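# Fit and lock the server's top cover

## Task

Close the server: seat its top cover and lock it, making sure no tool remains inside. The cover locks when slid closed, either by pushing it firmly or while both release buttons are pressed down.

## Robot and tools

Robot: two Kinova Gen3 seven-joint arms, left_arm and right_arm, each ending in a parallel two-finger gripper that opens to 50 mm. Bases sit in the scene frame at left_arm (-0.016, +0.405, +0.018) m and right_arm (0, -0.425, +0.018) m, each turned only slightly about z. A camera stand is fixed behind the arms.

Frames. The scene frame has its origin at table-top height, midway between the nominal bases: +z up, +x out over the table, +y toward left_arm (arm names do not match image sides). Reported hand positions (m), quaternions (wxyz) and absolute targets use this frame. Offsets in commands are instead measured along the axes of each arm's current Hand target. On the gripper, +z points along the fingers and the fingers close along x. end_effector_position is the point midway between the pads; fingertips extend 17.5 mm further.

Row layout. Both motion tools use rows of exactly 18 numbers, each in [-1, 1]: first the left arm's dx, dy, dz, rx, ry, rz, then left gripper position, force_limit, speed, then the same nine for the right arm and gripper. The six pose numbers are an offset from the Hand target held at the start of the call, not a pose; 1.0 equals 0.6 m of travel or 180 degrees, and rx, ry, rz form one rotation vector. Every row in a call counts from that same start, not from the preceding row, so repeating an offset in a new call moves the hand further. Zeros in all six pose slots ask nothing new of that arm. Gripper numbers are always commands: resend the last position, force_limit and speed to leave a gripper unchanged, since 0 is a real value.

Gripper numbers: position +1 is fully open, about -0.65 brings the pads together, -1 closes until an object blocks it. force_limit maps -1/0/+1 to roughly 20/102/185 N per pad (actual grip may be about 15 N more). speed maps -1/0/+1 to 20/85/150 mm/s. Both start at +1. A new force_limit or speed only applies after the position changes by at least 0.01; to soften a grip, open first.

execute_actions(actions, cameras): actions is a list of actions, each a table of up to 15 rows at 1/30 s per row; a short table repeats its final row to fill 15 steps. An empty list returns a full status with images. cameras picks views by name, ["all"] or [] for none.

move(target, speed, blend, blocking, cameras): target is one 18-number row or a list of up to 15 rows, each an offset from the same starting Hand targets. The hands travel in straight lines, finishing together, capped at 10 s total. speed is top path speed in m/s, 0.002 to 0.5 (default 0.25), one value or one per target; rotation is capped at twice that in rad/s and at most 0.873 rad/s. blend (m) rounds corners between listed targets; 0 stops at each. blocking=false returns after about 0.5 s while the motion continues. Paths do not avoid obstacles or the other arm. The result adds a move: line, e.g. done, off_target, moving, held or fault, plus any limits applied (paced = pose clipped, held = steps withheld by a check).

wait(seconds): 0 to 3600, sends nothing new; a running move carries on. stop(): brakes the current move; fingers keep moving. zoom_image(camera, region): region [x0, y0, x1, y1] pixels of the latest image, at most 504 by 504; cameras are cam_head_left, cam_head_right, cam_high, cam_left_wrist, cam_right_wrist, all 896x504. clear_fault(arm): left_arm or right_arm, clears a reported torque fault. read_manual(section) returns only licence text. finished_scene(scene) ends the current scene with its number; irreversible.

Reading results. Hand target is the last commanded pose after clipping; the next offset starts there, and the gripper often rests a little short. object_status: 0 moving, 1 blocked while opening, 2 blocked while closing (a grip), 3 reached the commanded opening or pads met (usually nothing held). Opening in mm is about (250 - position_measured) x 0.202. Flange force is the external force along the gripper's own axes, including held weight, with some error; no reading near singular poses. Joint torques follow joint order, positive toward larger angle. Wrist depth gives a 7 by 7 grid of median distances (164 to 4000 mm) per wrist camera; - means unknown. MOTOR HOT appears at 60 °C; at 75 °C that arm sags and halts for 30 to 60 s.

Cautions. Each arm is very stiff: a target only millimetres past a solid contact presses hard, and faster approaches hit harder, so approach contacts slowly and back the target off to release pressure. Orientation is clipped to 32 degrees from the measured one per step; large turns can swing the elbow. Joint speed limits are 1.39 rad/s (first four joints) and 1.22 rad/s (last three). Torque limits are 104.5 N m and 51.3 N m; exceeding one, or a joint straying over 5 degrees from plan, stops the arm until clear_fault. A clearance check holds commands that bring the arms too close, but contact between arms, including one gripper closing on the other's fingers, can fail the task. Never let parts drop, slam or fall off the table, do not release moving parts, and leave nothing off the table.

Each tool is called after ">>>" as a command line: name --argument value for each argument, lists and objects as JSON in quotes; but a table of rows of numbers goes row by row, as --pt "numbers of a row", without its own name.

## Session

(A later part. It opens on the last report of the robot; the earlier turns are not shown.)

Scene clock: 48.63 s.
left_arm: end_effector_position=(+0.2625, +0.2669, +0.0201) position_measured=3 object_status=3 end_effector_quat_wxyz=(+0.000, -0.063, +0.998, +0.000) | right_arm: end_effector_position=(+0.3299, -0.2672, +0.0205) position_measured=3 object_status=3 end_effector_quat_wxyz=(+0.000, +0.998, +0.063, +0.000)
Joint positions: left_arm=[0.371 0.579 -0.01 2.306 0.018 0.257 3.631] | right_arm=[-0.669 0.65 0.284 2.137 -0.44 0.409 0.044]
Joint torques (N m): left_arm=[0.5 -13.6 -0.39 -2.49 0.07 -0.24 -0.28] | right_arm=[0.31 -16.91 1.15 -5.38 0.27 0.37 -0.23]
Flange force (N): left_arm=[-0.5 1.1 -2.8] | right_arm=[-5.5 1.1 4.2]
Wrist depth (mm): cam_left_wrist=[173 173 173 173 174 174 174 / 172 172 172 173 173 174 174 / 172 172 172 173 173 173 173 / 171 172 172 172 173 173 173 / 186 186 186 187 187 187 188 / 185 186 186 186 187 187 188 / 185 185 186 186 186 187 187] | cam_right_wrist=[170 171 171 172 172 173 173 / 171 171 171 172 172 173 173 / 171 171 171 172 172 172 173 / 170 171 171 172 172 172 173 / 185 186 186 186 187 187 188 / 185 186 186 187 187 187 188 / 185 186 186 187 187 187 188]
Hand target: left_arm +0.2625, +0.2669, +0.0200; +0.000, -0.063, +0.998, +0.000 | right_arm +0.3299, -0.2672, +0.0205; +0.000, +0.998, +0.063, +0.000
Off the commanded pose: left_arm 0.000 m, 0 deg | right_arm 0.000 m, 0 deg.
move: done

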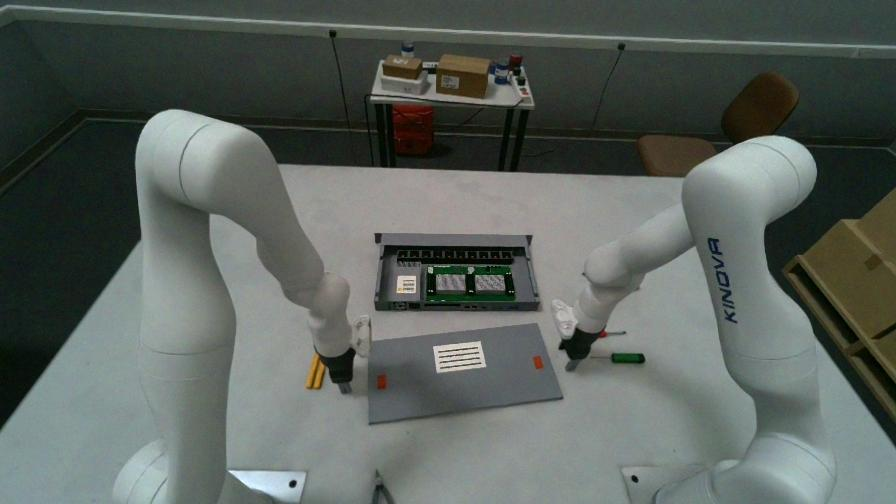

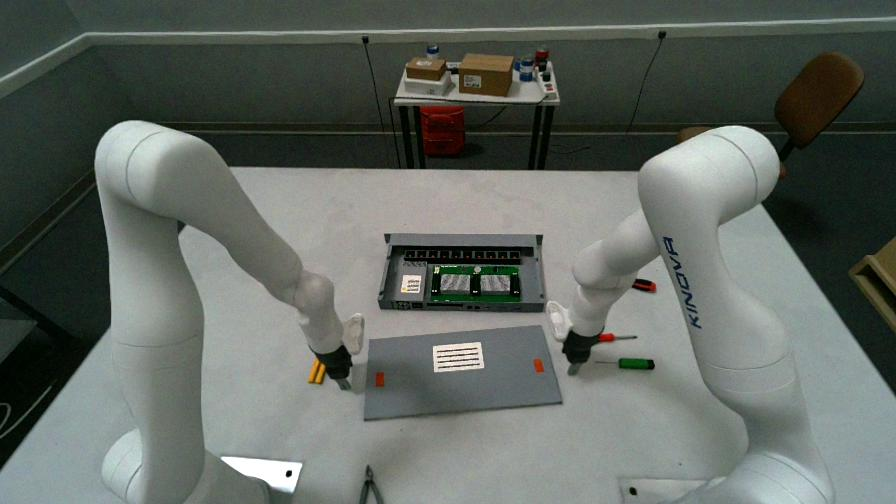

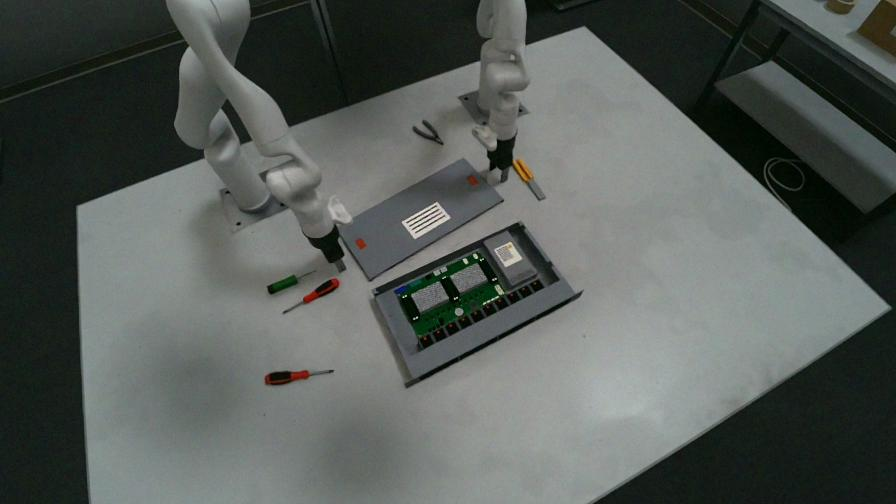

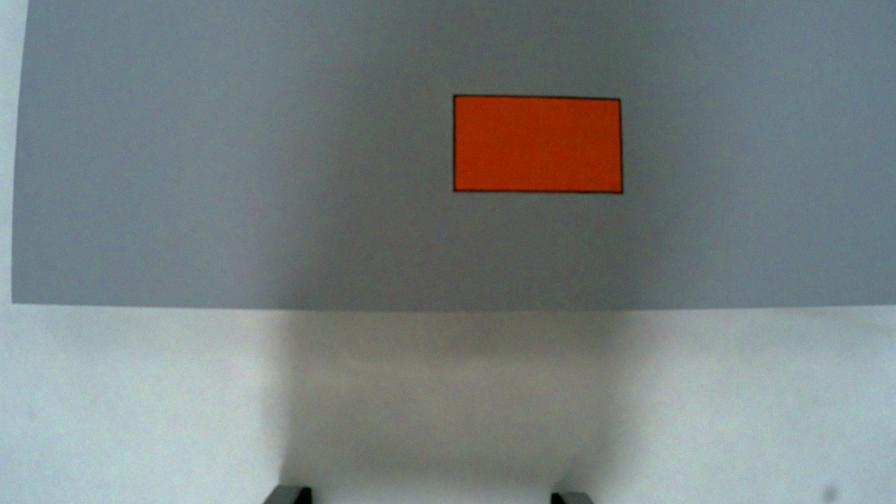

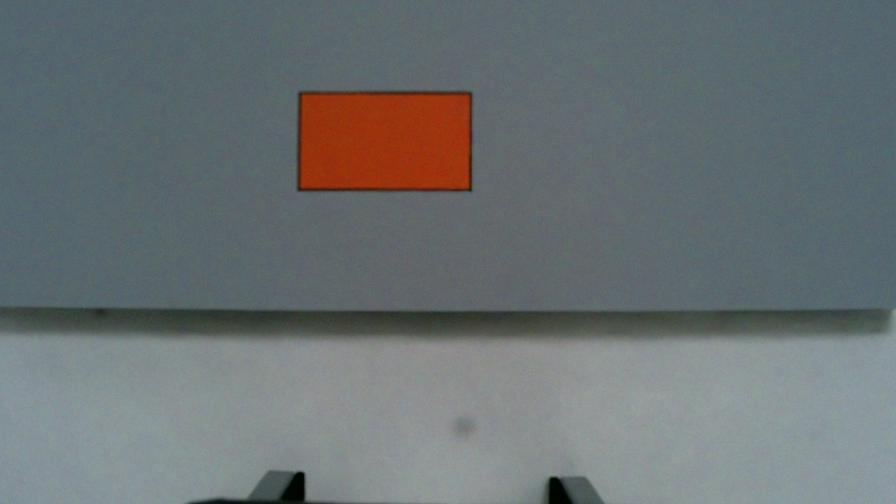

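>>> move --pt "0.02 0 0 0 0 0 1 1 1 -0.015 0 0 0 0 0 1 1 1" --pt "0.02 -0.05 0 0 0 0 1 1 1 -0.015 -0.05 0 0 0 0 1 1 1" --speed '[0.1,0.05]' --cameras '["cam_left_wrist","cam_right_wrist"]'

Scene clock: 50.10 s.
left_arm: end_effector_position=(+0.2544, +0.2356, +0.0200) position_measured=3 object_status=3 end_effector_quat_wxyz=(+0.000, -0.063, +0.998, +0.000) | right_arm: end_effector_position=(+0.3172, -0.2386, +0.0205) position_measured=3 object_status=3 end_effector_quat_wxyz=(+0.000, +0.998, +0.063, +0.000)
Joint positions: left_arm=[0.483 0.585 -0.024 2.28 0.046 0.277 3.705] | right_arm=[-0.762 0.655 0.296 2.13 -0.454 0.417 -0.028]
Joint torques (N m): left_arm=[0.52 -13.96 -0.4 -2.46 0.04 -0.2 -0.27] | right_arm=[0.34 -17.02 1.41 -5.41 0.33 0.33 -0.2]
Flange force (N): left_arm=[-1.0 0.6 -2.4] | right_arm=[-5.5 1.4 4.6]
Wrist depth (mm): cam_left_wrist=[172 173 173 173 174 174 174 / 172 172 173 173 173 174 174 / 172 172 172 172 173 173 173 / 171 172 172 172 173 173 173 / 171 171 172 172 172 172 173 / 171 171 171 172 172 172 172 / 185 185 171 186 181 186 187] | cam_right_wrist=[171 171 171 172 172 172 173 / 170 171 171 172 172 172 173 / 171 171 171 172 172 173 173 / 170 171 171 172 172 172 173 / 170 171 171 171 172 172 172 / 170 170 171 171 172 172 172 / 185 185 171 186 172 187 187]
Hand target: left_arm +0.2544, +0.2356, +0.0200; +0.000, -0.063, +0.998, +0.000 | right_arm +0.3172, -0.2385, +0.0205; +0.000, +0.998, +0.063, +0.000
Off the commanded pose: left_arm 0.000 m, 0 deg | right_arm 0.000 m, 0 deg.
move: done

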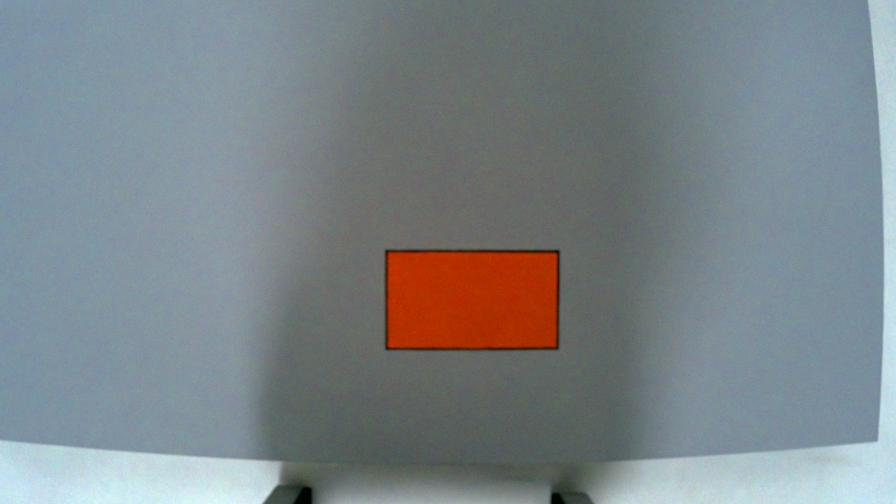

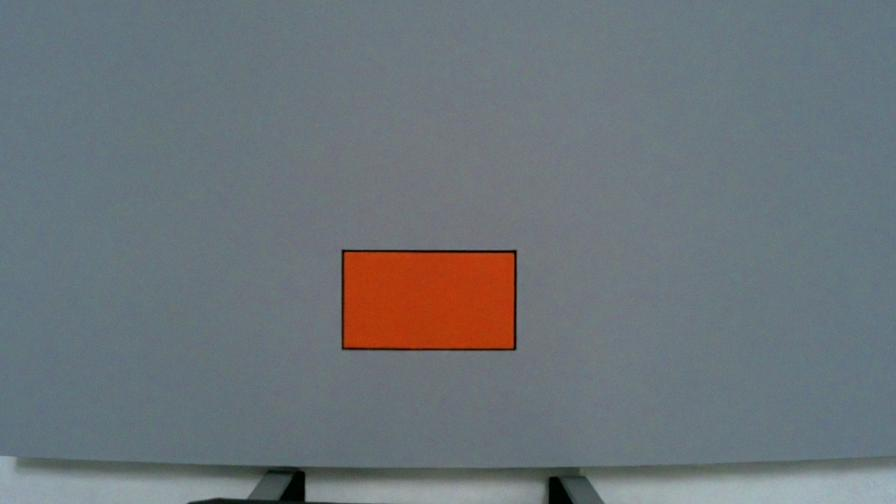

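>>> move --pt "0.0142 0 0 0 0 0 1 1 1 0 0 0 0 0 0 1 1 1" --pt "0.0142 -0.005 0 0 0 0 1 1 1 0 -0.005 0 0 0 0 1 1 1" --speed '[0.05,0.02]' --cameras '["cam_left_wrist","cam_right_wrist"]'

Scene clock: 51.03 s.
left_arm: end_effector_position=(+0.2463, +0.2316, +0.0200) position_measured=3 object_status=3 end_effector_quat_wxyz=(+0.000, -0.063, +0.998, +0.000) | right_arm: end_effector_position=(+0.3168, -0.2356, +0.0205) position_measured=3 object_status=3 end_effector_quat_wxyz=(+0.000, +0.998, +0.063, +0.000)
Joint positions: left_arm=[0.508 0.582 -0.027 2.294 0.052 0.266 3.721] | right_arm=[-0.771 0.656 0.298 2.126 -0.455 0.42 -0.035]
Joint torques (N m): left_arm=[0.44 -13.82 -0.46 -2.57 0.05 -0.26 -0.33] | right_arm=[0.2 -17.05 1.34 -5.45 0.34 0.28 -0.17]
Flange force (N): left_arm=[-0.5 0.6 -2.4] | right_arm=[-5.3 1.7 4.4]
Wrist depth (mm): cam_left_wrist=[172 173 173 173 173 174 174 / 172 172 173 173 173 173 174 / 171 172 172 172 173 173 173 / 171 171 172 172 172 173 173 / 171 171 172 172 172 172 173 / 170 171 171 171 172 172 172 / 185 171 171 171 172 172 186] | cam_right_wrist=[171 171 171 172 172 172 173 / 171 171 171 172 172 172 173 / 170 171 171 172 172 172 173 / 171 171 171 171 172 172 173 / 170 171 171 171 172 172 173 / 170 171 171 171 172 172 173 / 170 171 171 171 172 172 172]
Hand target: left_arm +0.2463, +0.2315, +0.0200; +0.000, -0.063, +0.998, +0.000 | right_arm +0.3168, -0.2356, +0.0205; +0.000, +0.998, +0.063, +0.000
Off the commanded pose: left_arm 0.000 m, 0 deg | right_arm 0.000 m, 0 deg.
move: done

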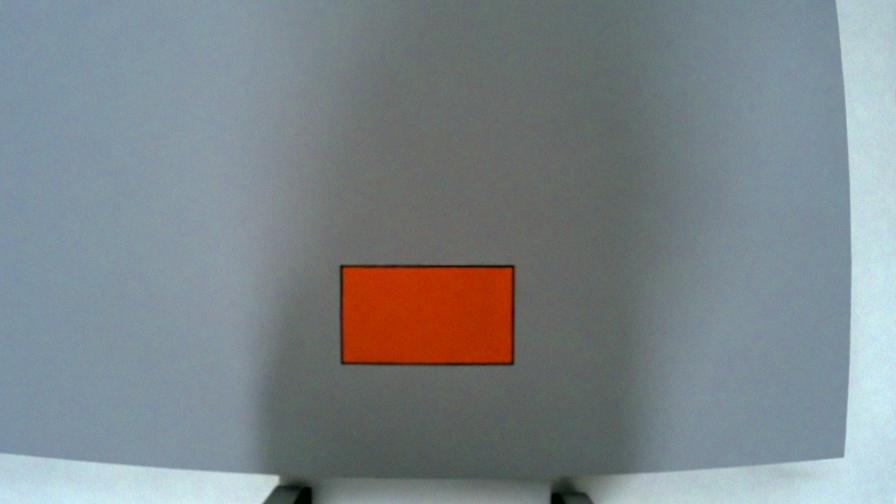

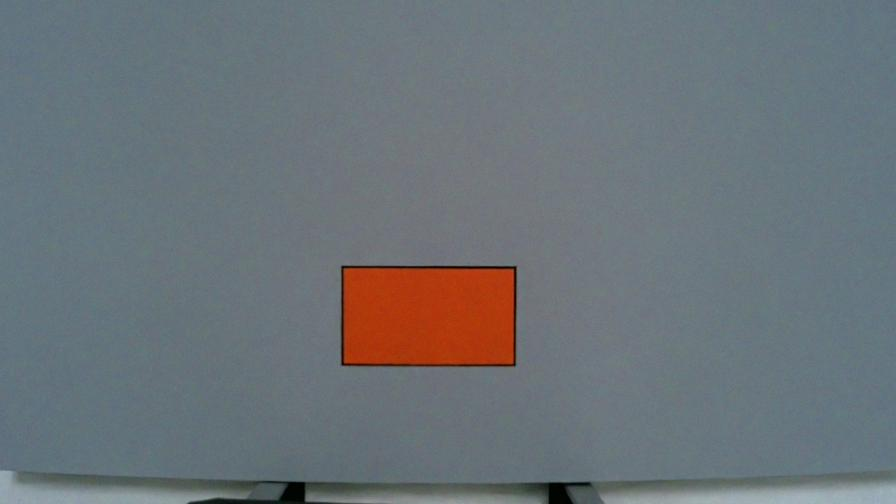

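>>> move --target '[0,-0.0042,0,0,0,0,1,1,1,0,-0.0033,0,0,0,0,1,1,1]' --speed 0.015

>>> move --target '[0,-0.0025,0,0,0,0,1,1,1,0,-0.0025,0,0,0,0,1,1,1]' --speed 0.015 --cameras '["cam_left_wrist","cam_right_wrist"]'

Scene clock: 51.67 s.
left_arm: end_effector_position=(+0.2467, +0.2290, +0.0200) position_measured=3 object_status=3 end_effector_quat_wxyz=(+0.000, -0.063, +0.998, +0.000) | right_arm: end_effector_position=(+0.3166, -0.2336, +0.0205) position_measured=3 object_status=3 end_effector_quat_wxyz=(+0.000, +0.998, +0.063, +0.000)
Joint positions: left_arm=[0.515 0.583 -0.028 2.289 0.054 0.27 3.726] | right_arm=[-0.776 0.657 0.299 2.124 -0.455 0.422 -0.039]
Joint torques (N m): left_arm=[0.47 -13.86 -0.44 -2.63 0.04 -0.27 -0.31] | right_arm=[-0.75 -17.66 -0.02 -6.79 -0.32 0.09 -0.35]
Flange force (N): left_arm=[-0.5 0.8 -2.5] | right_arm=[-6.0 5.3 3.6]
Wrist depth (mm): cam_left_wrist=[172 173 173 173 173 174 174 / 172 172 173 173 173 173 174 / 172 172 172 173 173 173 173 / 171 171 172 172 172 173 173 / 171 171 172 172 172 173 173 / 170 171 171 171 172 172 172 / 170 171 171 171 171 172 172] | cam_right_wrist=[170 171 171 171 172 172 173 / 171 171 171 172 172 172 173 / 170 171 171 171 172 172 173 / 170 171 171 171 172 172 173 / 170 170 171 171 172 172 173 / 170 171 171 172 172 172 172 / 170 171 171 171 172 172 173]
Hand target: left_arm +0.2467, +0.2290, +0.0200; +0.000, -0.063, +0.998, +0.000 | right_arm +0.3166, -0.2336, +0.0205; +0.000, +0.998, +0.063, +0.000
Off the commanded pose: left_arm 0.000 m, 0 deg | right_arm 0.000 m, 0 deg.
move: done

Scene clock: 52.17 s.
left_arm: end_effector_position=(+0.2468, +0.2276, +0.0200) position_measured=3 object_status=3 end_effector_quat_wxyz=(+0.000, -0.063, +0.998, +0.000) | right_arm: end_effector_position=(+0.3164, -0.2322, +0.0205) position_measured=3 object_status=3 end_effector_quat_wxyz=(+0.000, +0.998, +0.063, +0.000)
Joint positions: left_arm=[0.52 0.584 -0.029 2.286 0.055 0.273 3.729] | right_arm=[-0.78 0.658 0.3 2.122 -0.456 0.423 -0.043]
Joint torques (N m): left_arm=[3.85 -14.53 4.29 -6.26 0.66 -2.04 -0.69] | right_arm=[-5.37 -18.67 -6.27 -10.58 -2.87 -0.11 -0.8]
Flange force (N): left_arm=[-1.4 12.5 -6.0] | right_arm=[-5.7 20.1 -2.4]
Wrist depth (mm): cam_left_wrist=[172 172 173 173 173 174 174 / 172 172 172 172 173 173 174 / 171 172 172 172 173 173 173 / 171 171 172 172 172 173 173 / 171 171 171 172 172 172 173 / 171 171 171 171 172 172 172 / 170 170 171 171 171 171 172] | cam_right_wrist=[170 171 171 171 172 172 173 / 170 171 171 171 172 172 173 / 170 170 171 171 172 172 173 / 170 171 171 171 172 172 172 / 170 170 171 171 172 172 172 / 170 171 171 171 172 172 173 / 170 170 171 171 172 172 172]
Hand target: left_arm +0.2468, +0.2275, +0.0200; +0.000, -0.063, +0.998, +0.000 | right_arm +0.3164, -0.2321, +0.0205; +0.000, +0.998, +0.063, +0.000
Off the commanded pose: left_arm 0.000 m, 0 deg | right_arm 0.000 m, 0 deg.
move: done

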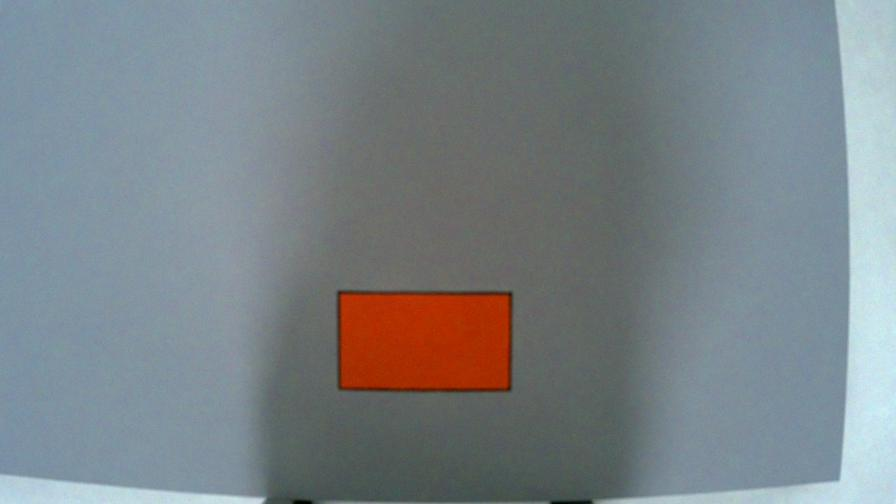

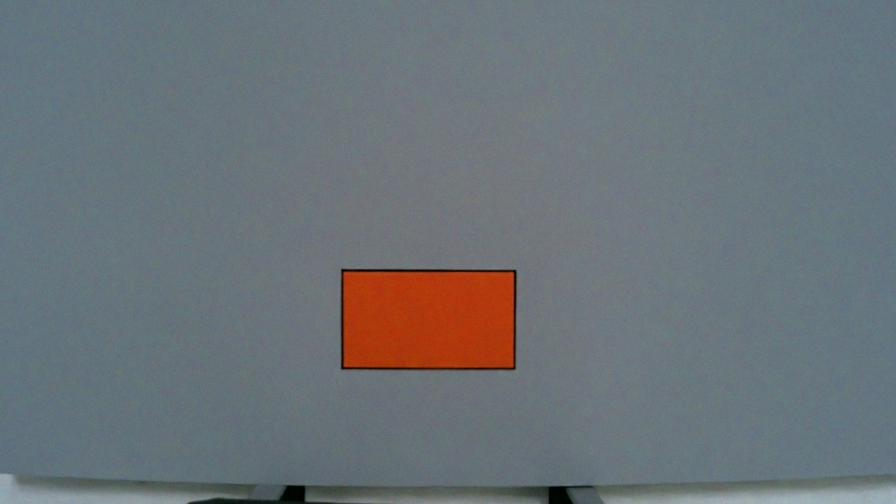

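>>> move --target '[0,-0.0017,0,0,0,0,1,1,1,0,-0.0017,0,0,0,0,1,1,1]' --speed 0.01

Scene clock: 52.73 s.
left_arm: end_effector_position=(+0.2470, +0.2266, +0.0200) position_measured=3 object_status=3 end_effector_quat_wxyz=(+0.000, -0.063, +0.998, +0.001) | right_arm: end_effector_position=(+0.3163, -0.2312, +0.0205) position_measured=3 object_status=3 end_effector_quat_wxyz=(+0.000, +0.998, +0.063, +0.000)
Joint positions: left_arm=[0.522 0.584 -0.029 2.284 0.055 0.274 3.731] | right_arm=[-0.783 0.658 0.301 2.12 -0.456 0.424 -0.045]
Joint torques (N m): left_arm=[8.2 -15.65 10.53 -10.83 1.4 -4.15 -1.23] | right_arm=[-10.48 -20.22 -13.11 -15.54 -5.82 -0.76 -1.41]
Flange force (N): left_arm=[-2.5 27.3 -9.2] | right_arm=[-6.2 37.1 -8.8]
Wrist depth (mm): cam_left_wrist=[172 172 172 173 173 173 174 / 171 171 172 172 173 173 173 / 171 171 172 172 172 173 173 / 171 171 172 172 172 173 172 / 170 171 171 171 172 172 172 / 170 171 171 171 172 172 172 / 170 170 170 171 171 172 172] | cam_right_wrist=[170 170 171 171 172 172 172 / 170 170 171 171 172 172 172 / 170 170 171 171 172 172 172 / 170 170 171 171 172 172 172 / 170 171 171 171 172 172 172 / 170 170 171 171 172 172 172 / 170 170 171 171 172 172 172]
Hand target: left_arm +0.2470, +0.2265, +0.0200; +0.000, -0.063, +0.998, +0.000 | right_arm +0.3163, -0.2311, +0.0205; +0.000, +0.998, +0.063, +0.000
Off the commanded pose: left_arm 0.000 m, 0 deg | right_arm 0.000 m, 0 deg.
move: done

>>> move --target '[0,-0.0008,-0.025,0,0,0,1,1,1,0,-0.0008,-0.025,0,0,0,1,1,1]' --speed 0.03 --cameras '["all"]'

Scene clock: 53.63 s.
left_arm: end_effector_position=(+0.2470, +0.2261, +0.0350) position_measured=3 object_status=3 end_effector_quat_wxyz=(+0.000, -0.063, +0.998, +0.000) | right_arm: end_effector_position=(+0.3162, -0.2306, +0.0355) position_measured=3 object_status=3 end_effector_quat_wxyz=(+0.000, +0.998, +0.063, +0.000)
Joint positions: left_arm=[0.528 0.54 -0.035 2.274 0.052 0.328 3.735] | right_arm=[-0.808 0.624 0.332 2.113 -0.435 0.47 -0.065]
Joint torques (N m): left_arm=[10.48 -20.58 13.54 -15.12 2.48 -5.69 -1.52] | right_arm=[-9.27 -25.03 -10.27 -18.4 -5.94 -1.61 -1.37]
Flange force (N): left_arm=[-3.5 34.6 3.2] | right_arm=[-9.9 35.3 7.0]
Wrist depth (mm): cam_left_wrist=[177 175 173 170 168 166 - / 177 175 172 170 168 166 - / 176 174 172 170 168 165 - / 175 174 171 169 167 165 - / 175 173 171 169 166 165 - / 175 173 170 168 166 - - / 174 172 170 168 166 - -] | cam_right_wrist=[166 168 171 174 177 180 183 / 166 168 171 174 177 180 183 / 166 169 172 174 177 180 183 / 167 169 171 174 178 181 183 / 167 169 172 174 178 181 184 / 167 169 172 175 178 181 184 / 167 170 172 175 178 202 202]
Hand target: left_arm +0.2470, +0.2260, +0.0350; +0.000, -0.063, +0.998, +0.000 | right_arm +0.3162, -0.2306, +0.0355; +0.000, +0.998, +0.063, +0.000
Off the commanded pose: left_arm 0.000 m, 0 deg | right_arm 0.000 m, 0 deg.
move: done

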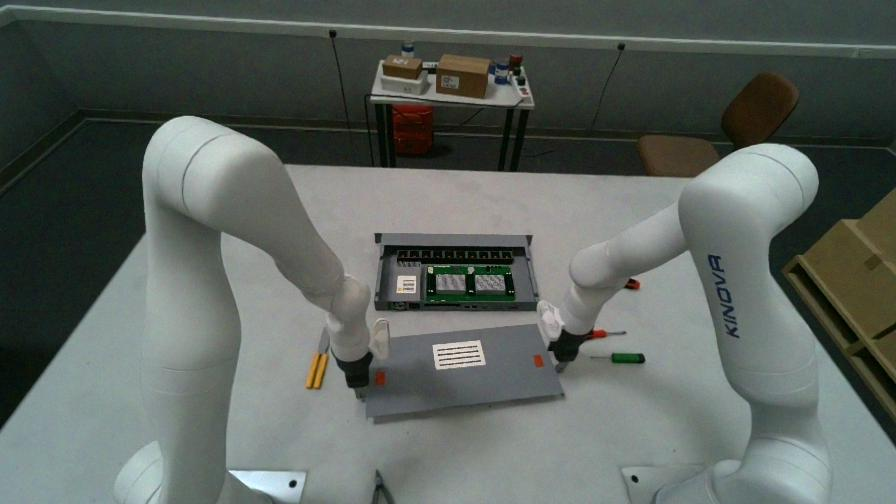

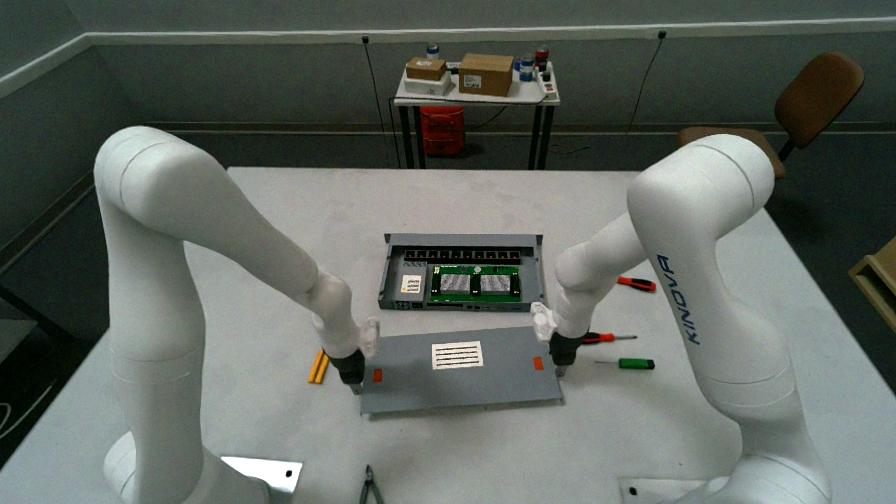

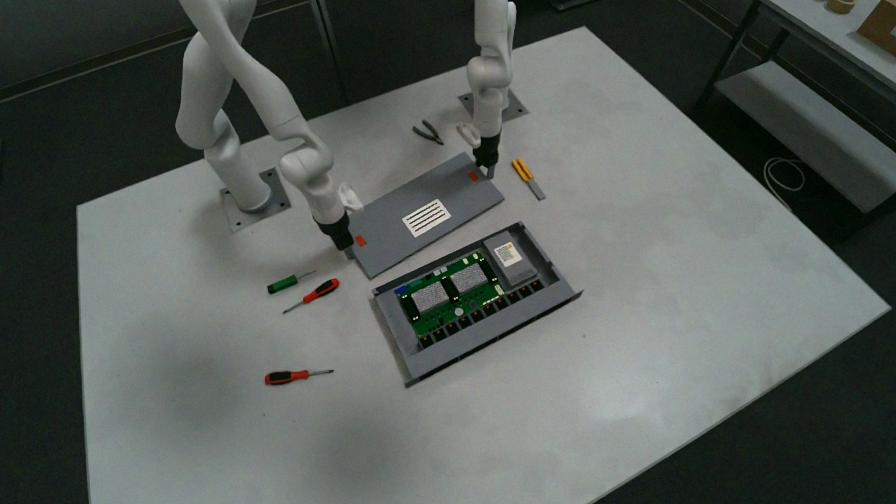

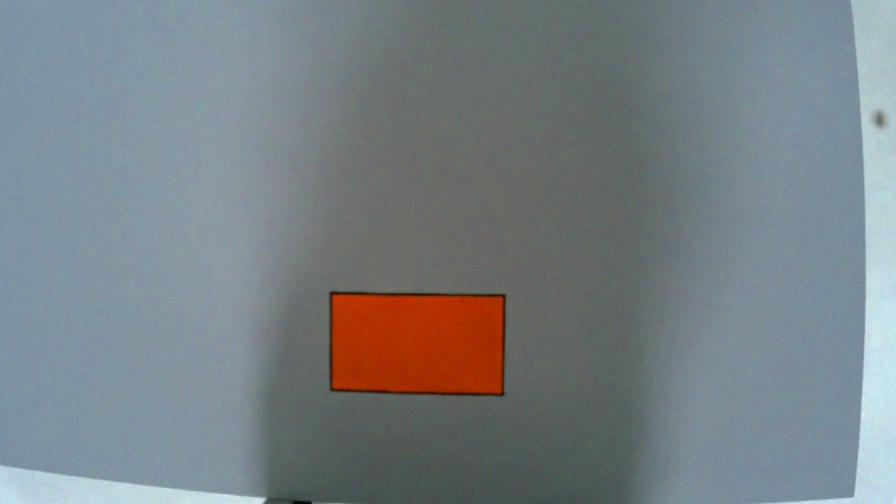

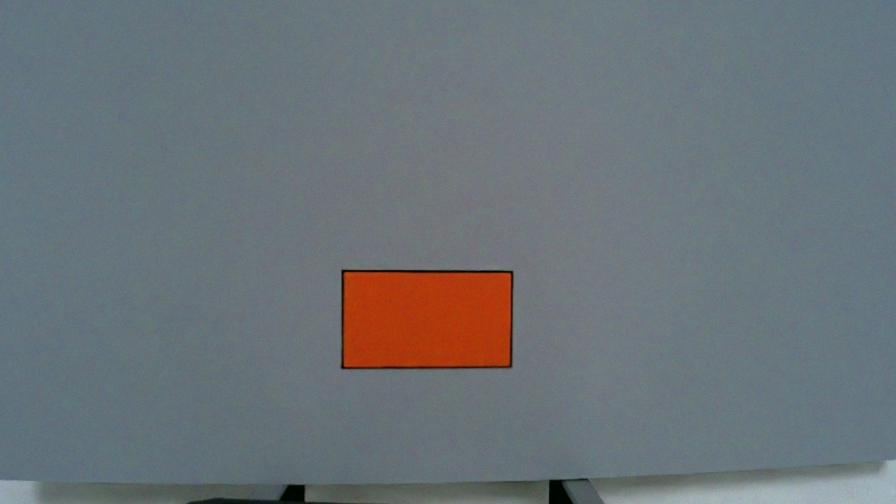

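>>> move --pt "0 0 0.0253 0 0 0 1 1 1 0 0 0.0253 0 0 0 1 1 1" --pt "0 0.01 0.0253 0 0 0 1 1 1 0 0.01 0.0253 0 0 0 1 1 1" --pt "-0.0183 0.01 0.0253 0 0 0 1 1 1 0.0183 0.01 0.0253 0 0 0 1 1 1" --pt "-0.0183 0.0035 0.0253 0 0 0 1 1 1 0.0183 0.003 0.0253 0 0 0 1 1 1" --speed '[0.02,0.03,0.04,0.02]' --cameras '["cam_left_wrist","cam_right_wrist"]'

Scene clock: 56.13 s.
left_arm: end_effector_position=(+0.2576, +0.2296, +0.0198) position_measured=3 object_status=3 end_effector_quat_wxyz=(+0.000, -0.063, +0.998, +0.000) | right_arm: end_effector_position=(+0.3273, -0.2311, +0.0203) position_measured=3 object_status=3 end_effector_quat_wxyz=(+0.000, +0.998, +0.063, +0.000)
Joint positions: left_arm=[0.496 0.591 -0.027 2.261 0.048 0.29 3.714] | right_arm=[-0.768 0.67 0.306 2.089 -0.449 0.445 -0.038]
Joint torques (N m): left_arm=[1.6 -14.37 1.43 -4.07 0.29 -0.96 -0.47] | right_arm=[-1.31 -17.76 -0.74 -6.94 -0.64 0.24 -0.37]
Flange force (N): left_arm=[-0.6 4.4 -4.1] | right_arm=[-5.4 6.6 2.2]
Wrist depth (mm): cam_left_wrist=[172 172 173 173 174 173 174 / 172 172 172 173 173 173 173 / 171 172 172 172 172 173 173 / 171 171 171 172 172 172 173 / 170 171 171 171 172 172 172 / 170 170 171 171 171 172 172 / 170 170 170 171 171 172 172] | cam_right_wrist=[170 171 171 171 172 172 172 / 170 171 171 171 172 172 172 / 170 171 171 171 172 172 173 / 170 171 171 171 172 172 172 / 170 171 171 171 172 172 173 / 170 170 171 171 171 172 172 / 170 170 171 171 172 172 172]
Hand target: left_arm +0.2577, +0.2295, +0.0198; +0.000, -0.063, +0.998, +0.000 | right_arm +0.3273, -0.2310, +0.0203; +0.000, +0.998, +0.063, +0.000
Off the commanded pose: left_arm 0.000 m, 0 deg | right_arm 0.000 m, 0 deg.
move: done

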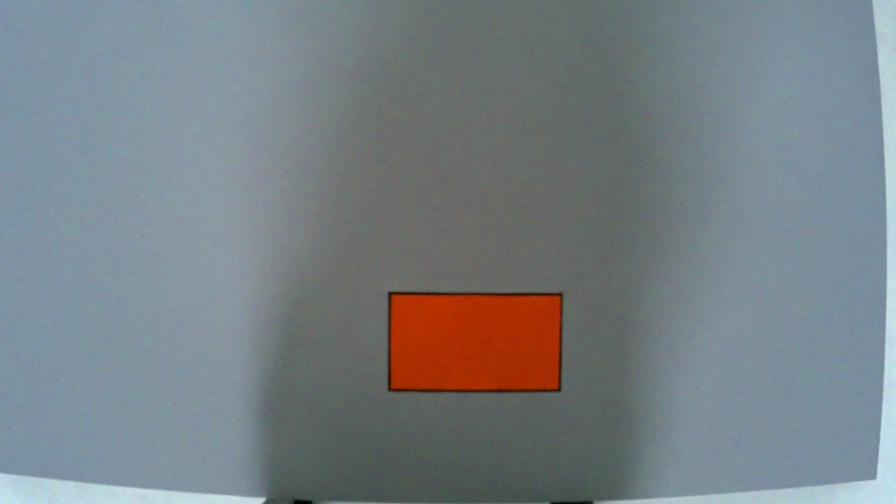

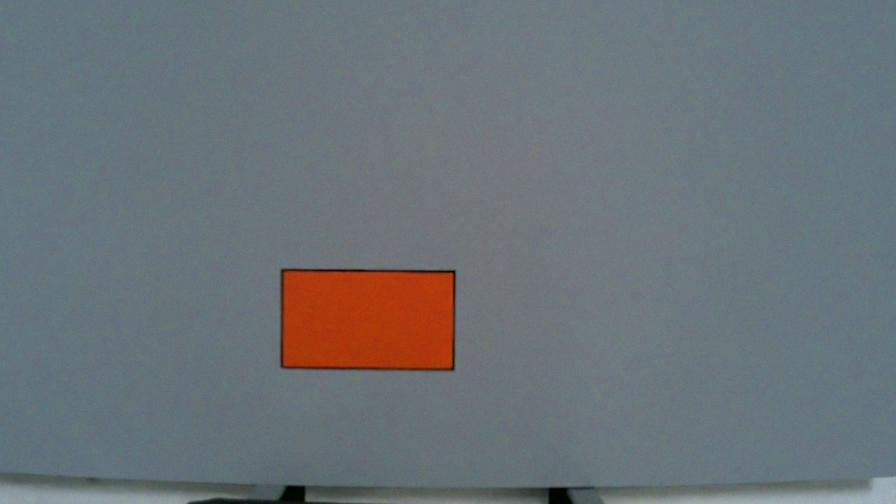

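>>> move --target '[-0.002,-0.0048,0,0,0,0,1,1,1,0.0,-0.0048,0,0,0,0,1,1,1]' --speed 0.01

Scene clock: 56.97 s.
left_arm: end_effector_position=(+0.2592, +0.2270, +0.0198) position_measured=3 object_status=3 end_effector_quat_wxyz=(+0.000, -0.063, +0.998, +0.001) | right_arm: end_effector_position=(+0.3270, -0.2284, +0.0203) position_measured=3 object_status=3 end_effector_quat_wxyz=(+0.000, +0.998, +0.063, +0.000)
Joint positions: left_arm=[0.502 0.594 -0.028 2.252 0.049 0.297 3.718] | right_arm=[-0.776 0.671 0.307 2.086 -0.45 0.448 -0.045]
Joint torques (N m): left_arm=[11.82 -17.39 15.96 -17.79 2.33 -7.72 -1.72] | right_arm=[-15.21 -21.82 -18.88 -20.2 -8.6 -1.71 -1.89]
Flange force (N): left_arm=[2.1 42.1 -14.7] | right_arm=[-8.2 51.8 -13.9]
Wrist depth (mm): cam_left_wrist=[171 171 172 172 172 173 173 / 171 171 172 172 172 173 173 / 170 171 171 171 172 172 173 / 170 170 171 171 172 172 172 / 170 170 171 171 171 172 172 / 169 170 170 171 171 171 172 / 169 170 170 170 171 171 172] | cam_right_wrist=[170 170 171 171 171 172 172 / 170 170 171 171 171 171 172 / 170 170 170 171 171 171 172 / 170 170 170 171 171 172 172 / 170 170 170 171 171 171 172 / 170 170 171 171 171 172 172 / 170 170 170 171 171 172 172]
Hand target: left_arm +0.2592, +0.2268, +0.0198; +0.000, -0.063, +0.998, +0.000 | right_arm +0.3270, -0.2282, +0.0203; +0.000, +0.998, +0.063, +0.000
Off the commanded pose: left_arm 0.000 m, 0 deg | right_arm 0.000 m, 0 deg.
move: done

>>> move --pt "0 -0.0012 0 0 0 0 1 1 1 0.0 -0.0012 0 0 0 0 1 1 1" --pt "0 -0.0012 -0.15 0 0 0 1 1 1 0.0 -0.0012 -0.15 0 0 0 1 1 1" --speed '[0.01,0.06]' --cameras '["all"]'

Scene clock: 59.10 s.
left_arm: end_effector_position=(+0.2592, +0.2260, +0.1098) position_measured=3 object_status=3 end_effector_quat_wxyz=(+0.000, -0.063, +0.998, +0.000) | right_arm: end_effector_position=(+0.3269, -0.2274, +0.1103) position_measured=3 object_status=3 end_effector_quat_wxyz=(+0.000, +0.998, +0.063, +0.000)
Joint positions: left_arm=[0.52 0.355 -0.046 2.171 0.026 0.617 3.742] | right_arm=[-0.892 0.478 0.454 2.017 -0.314 0.713 -0.164]
Joint torques (N m): left_arm=[17.96 -20.01 21.12 -23.15 8.81 -8.91 -2.32] | right_arm=[-16.26 -26.83 -16.72 -27.35 -13.51 -4.99 -2.16]
Flange force (N): left_arm=[-5.5 57.4 3.3] | right_arm=[-13.2 58.6 10.1]
Wrist depth (mm): cam_left_wrist=[172 171 172 172 172 172 172 / 171 171 171 171 172 171 172 / 171 171 171 171 172 171 172 / 171 171 171 171 171 171 171 / 170 170 171 171 171 171 171 / 170 170 170 170 170 170 170 / 170 170 170 170 170 170 170] | cam_right_wrist=[169 170 171 171 172 172 173 / 169 170 170 171 172 172 173 / 169 170 171 171 172 172 173 / 169 170 171 171 172 173 173 / 169 170 171 171 172 172 173 / 169 170 171 171 172 172 173 / 170 170 170 171 172 173 173]
Hand target: left_arm +0.2592, +0.2260, +0.1098; +0.000, -0.063, +0.998, +0.000 | right_arm +0.3269, -0.2274, +0.1103; +0.000, +0.998, +0.063, +0.000
Off the commanded pose: left_arm 0.000 m, 0 deg | right_arm 0.000 m, 0 deg.
move: done

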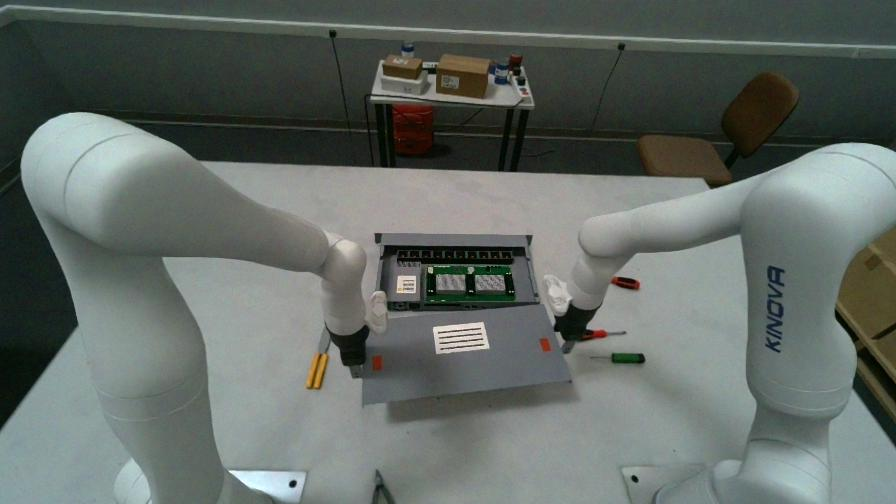

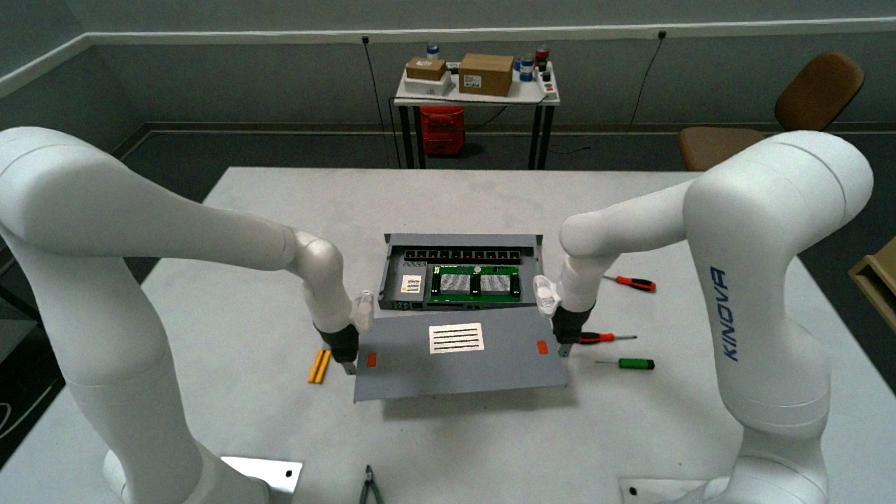

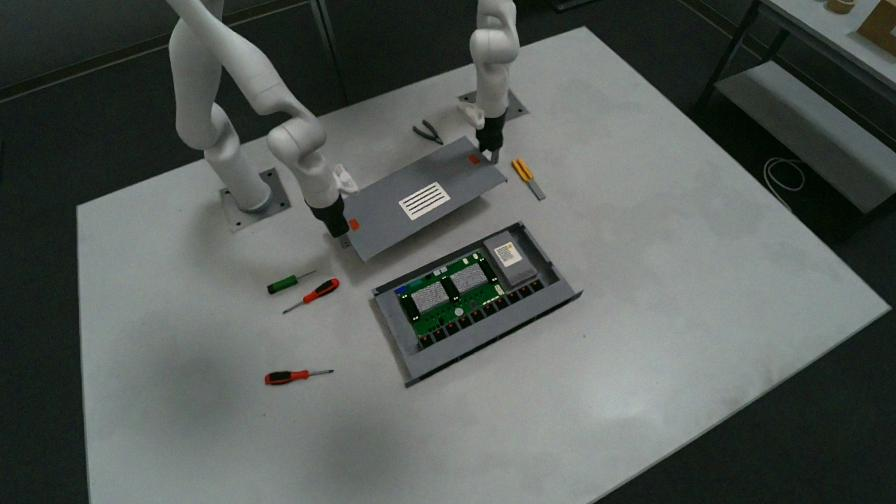

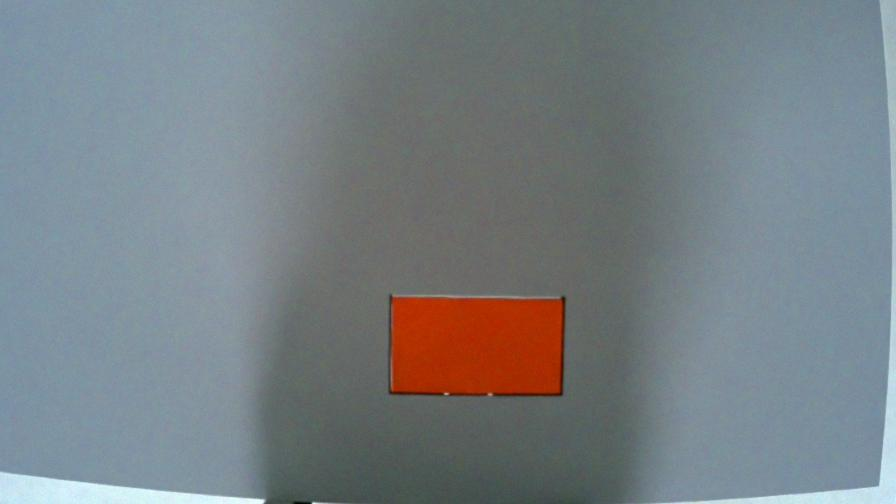

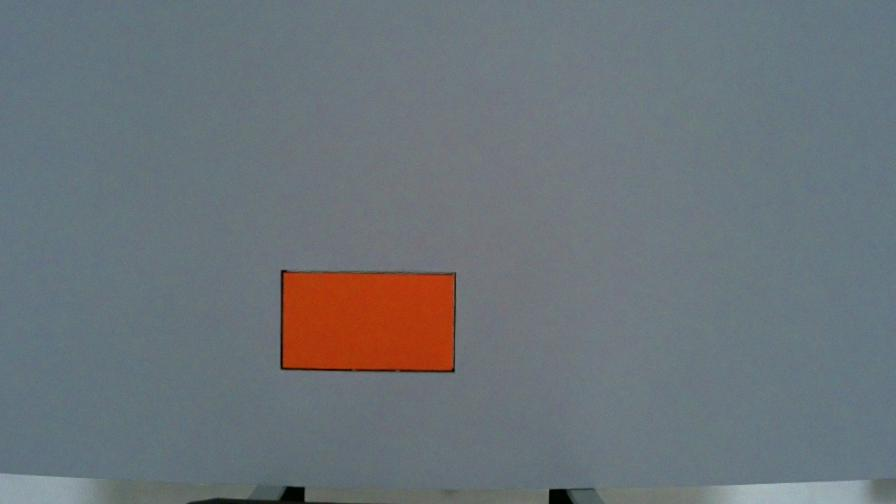

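>>> move --pt "-0.1597 -0.0153 0 0 0 0.0133 1 1 1 0.1277 0.0153 0 0 0 0.0133 1 1 1" --pt "-0.3193 -0.031 0 0 0 0.0267 1 1 1 0.2555 0.0297 0 0 0 0.0267 1 1 1" --pt "-0.4788 -0.0477 0 0 0 0.04 1 1 1 0.383 0.0438 0 0 0 0.04 1 1 1" --speed 0.1 --blend '[0.01,0.01,0]' --cameras '["all"]'

Scene clock: 63.30 s.
left_arm: end_effector_position=(+0.5478, +0.2339, +0.1100) position_measured=3 object_status=3 end_effector_quat_wxyz=(+0.000, +0.000, +1.000, +0.000) | right_arm: end_effector_position=(+0.5582, -0.2246, +0.1103) position_measured=3 object_status=3 end_effector_quat_wxyz=(+0.000, +1.000, +0.000, +0.000)
Joint positions: left_arm=[0.237 0.829 -0.004 1.225 0.002 1.087 3.394] | right_arm=[-0.557 0.879 0.456 1.217 -0.385 1.129 -0.131]
Joint torques (N m): left_arm=[19.14 -27.13 18.19 -11.9 9.01 -1.59 -1.39] | right_arm=[-14.68 -31.96 -10.27 -19.5 -9.39 -2.13 -1.24]
Flange force (N): left_arm=[-2.3 30.5 2.9] | right_arm=[-12.3 32.8 9.7]
Wrist depth (mm): cam_left_wrist=[172 171 172 172 172 172 172 / 171 171 171 172 172 172 172 / 171 171 171 171 171 171 171 / 171 171 171 171 171 171 171 / 170 170 170 171 170 171 171 / 170 170 170 170 170 170 170 / 169 170 170 170 170 170 170] | cam_right_wrist=[169 170 170 171 172 172 173 / 170 170 170 171 172 173 173 / 169 170 171 171 172 173 173 / 169 170 171 171 172 172 173 / 169 170 171 171 172 172 173 / 169 170 171 171 172 173 173 / 169 170 170 171 172 173 173]
Hand target: left_arm +0.5478, +0.2339, +0.1099; +0.000, +0.000, +1.000, +0.000 | right_arm +0.5582, -0.2246, +0.1103; +0.000, +1.000, +0.000, +0.000
Off the commanded pose: left_arm 0.000 m, 0 deg | right_arm 0.000 m, 0 deg.
move: done

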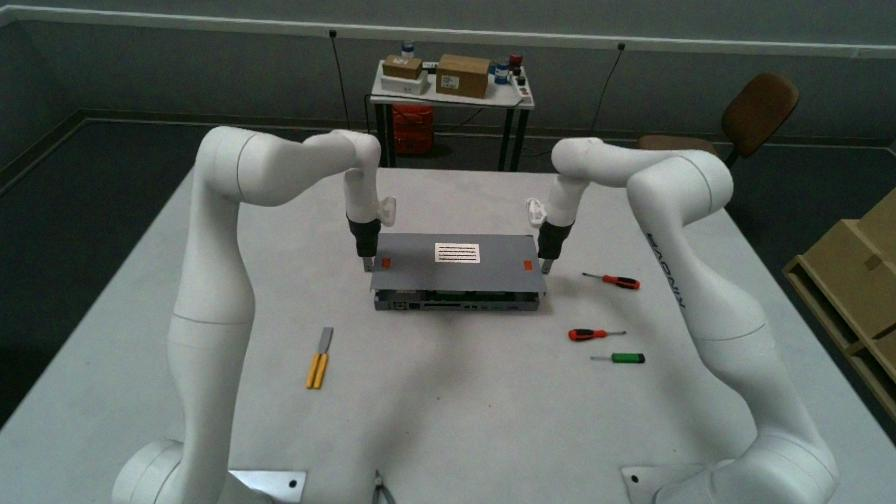

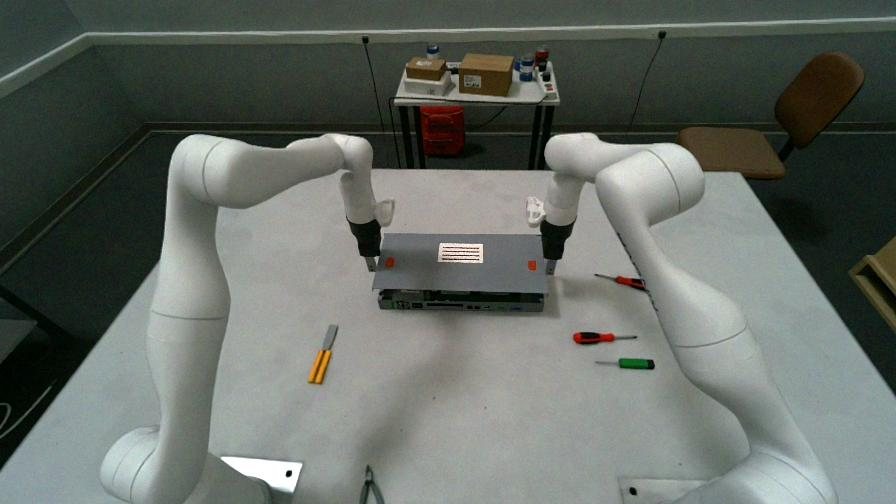

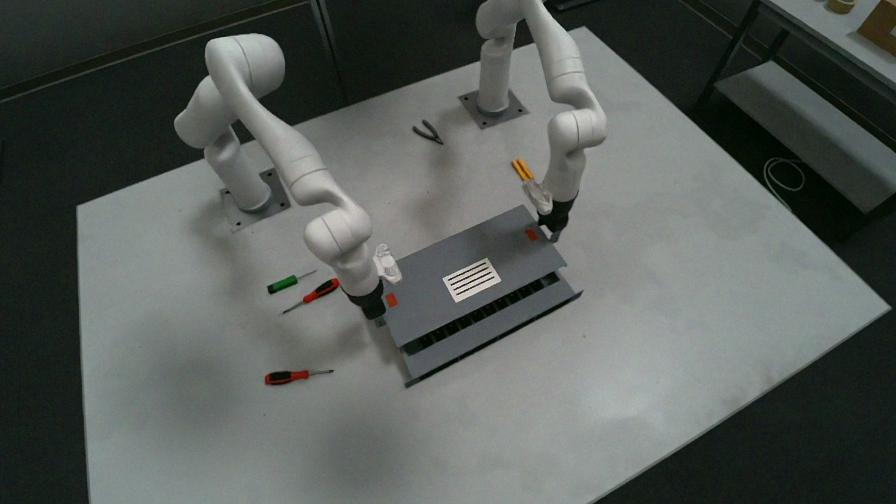

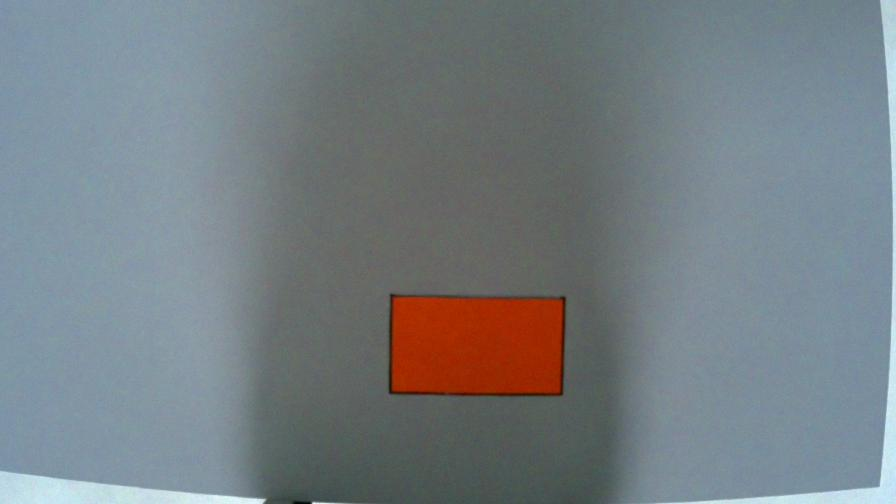

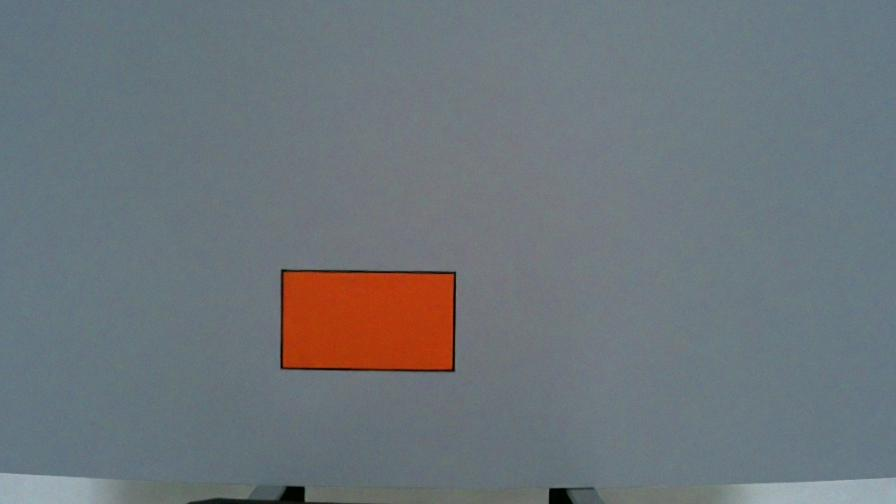

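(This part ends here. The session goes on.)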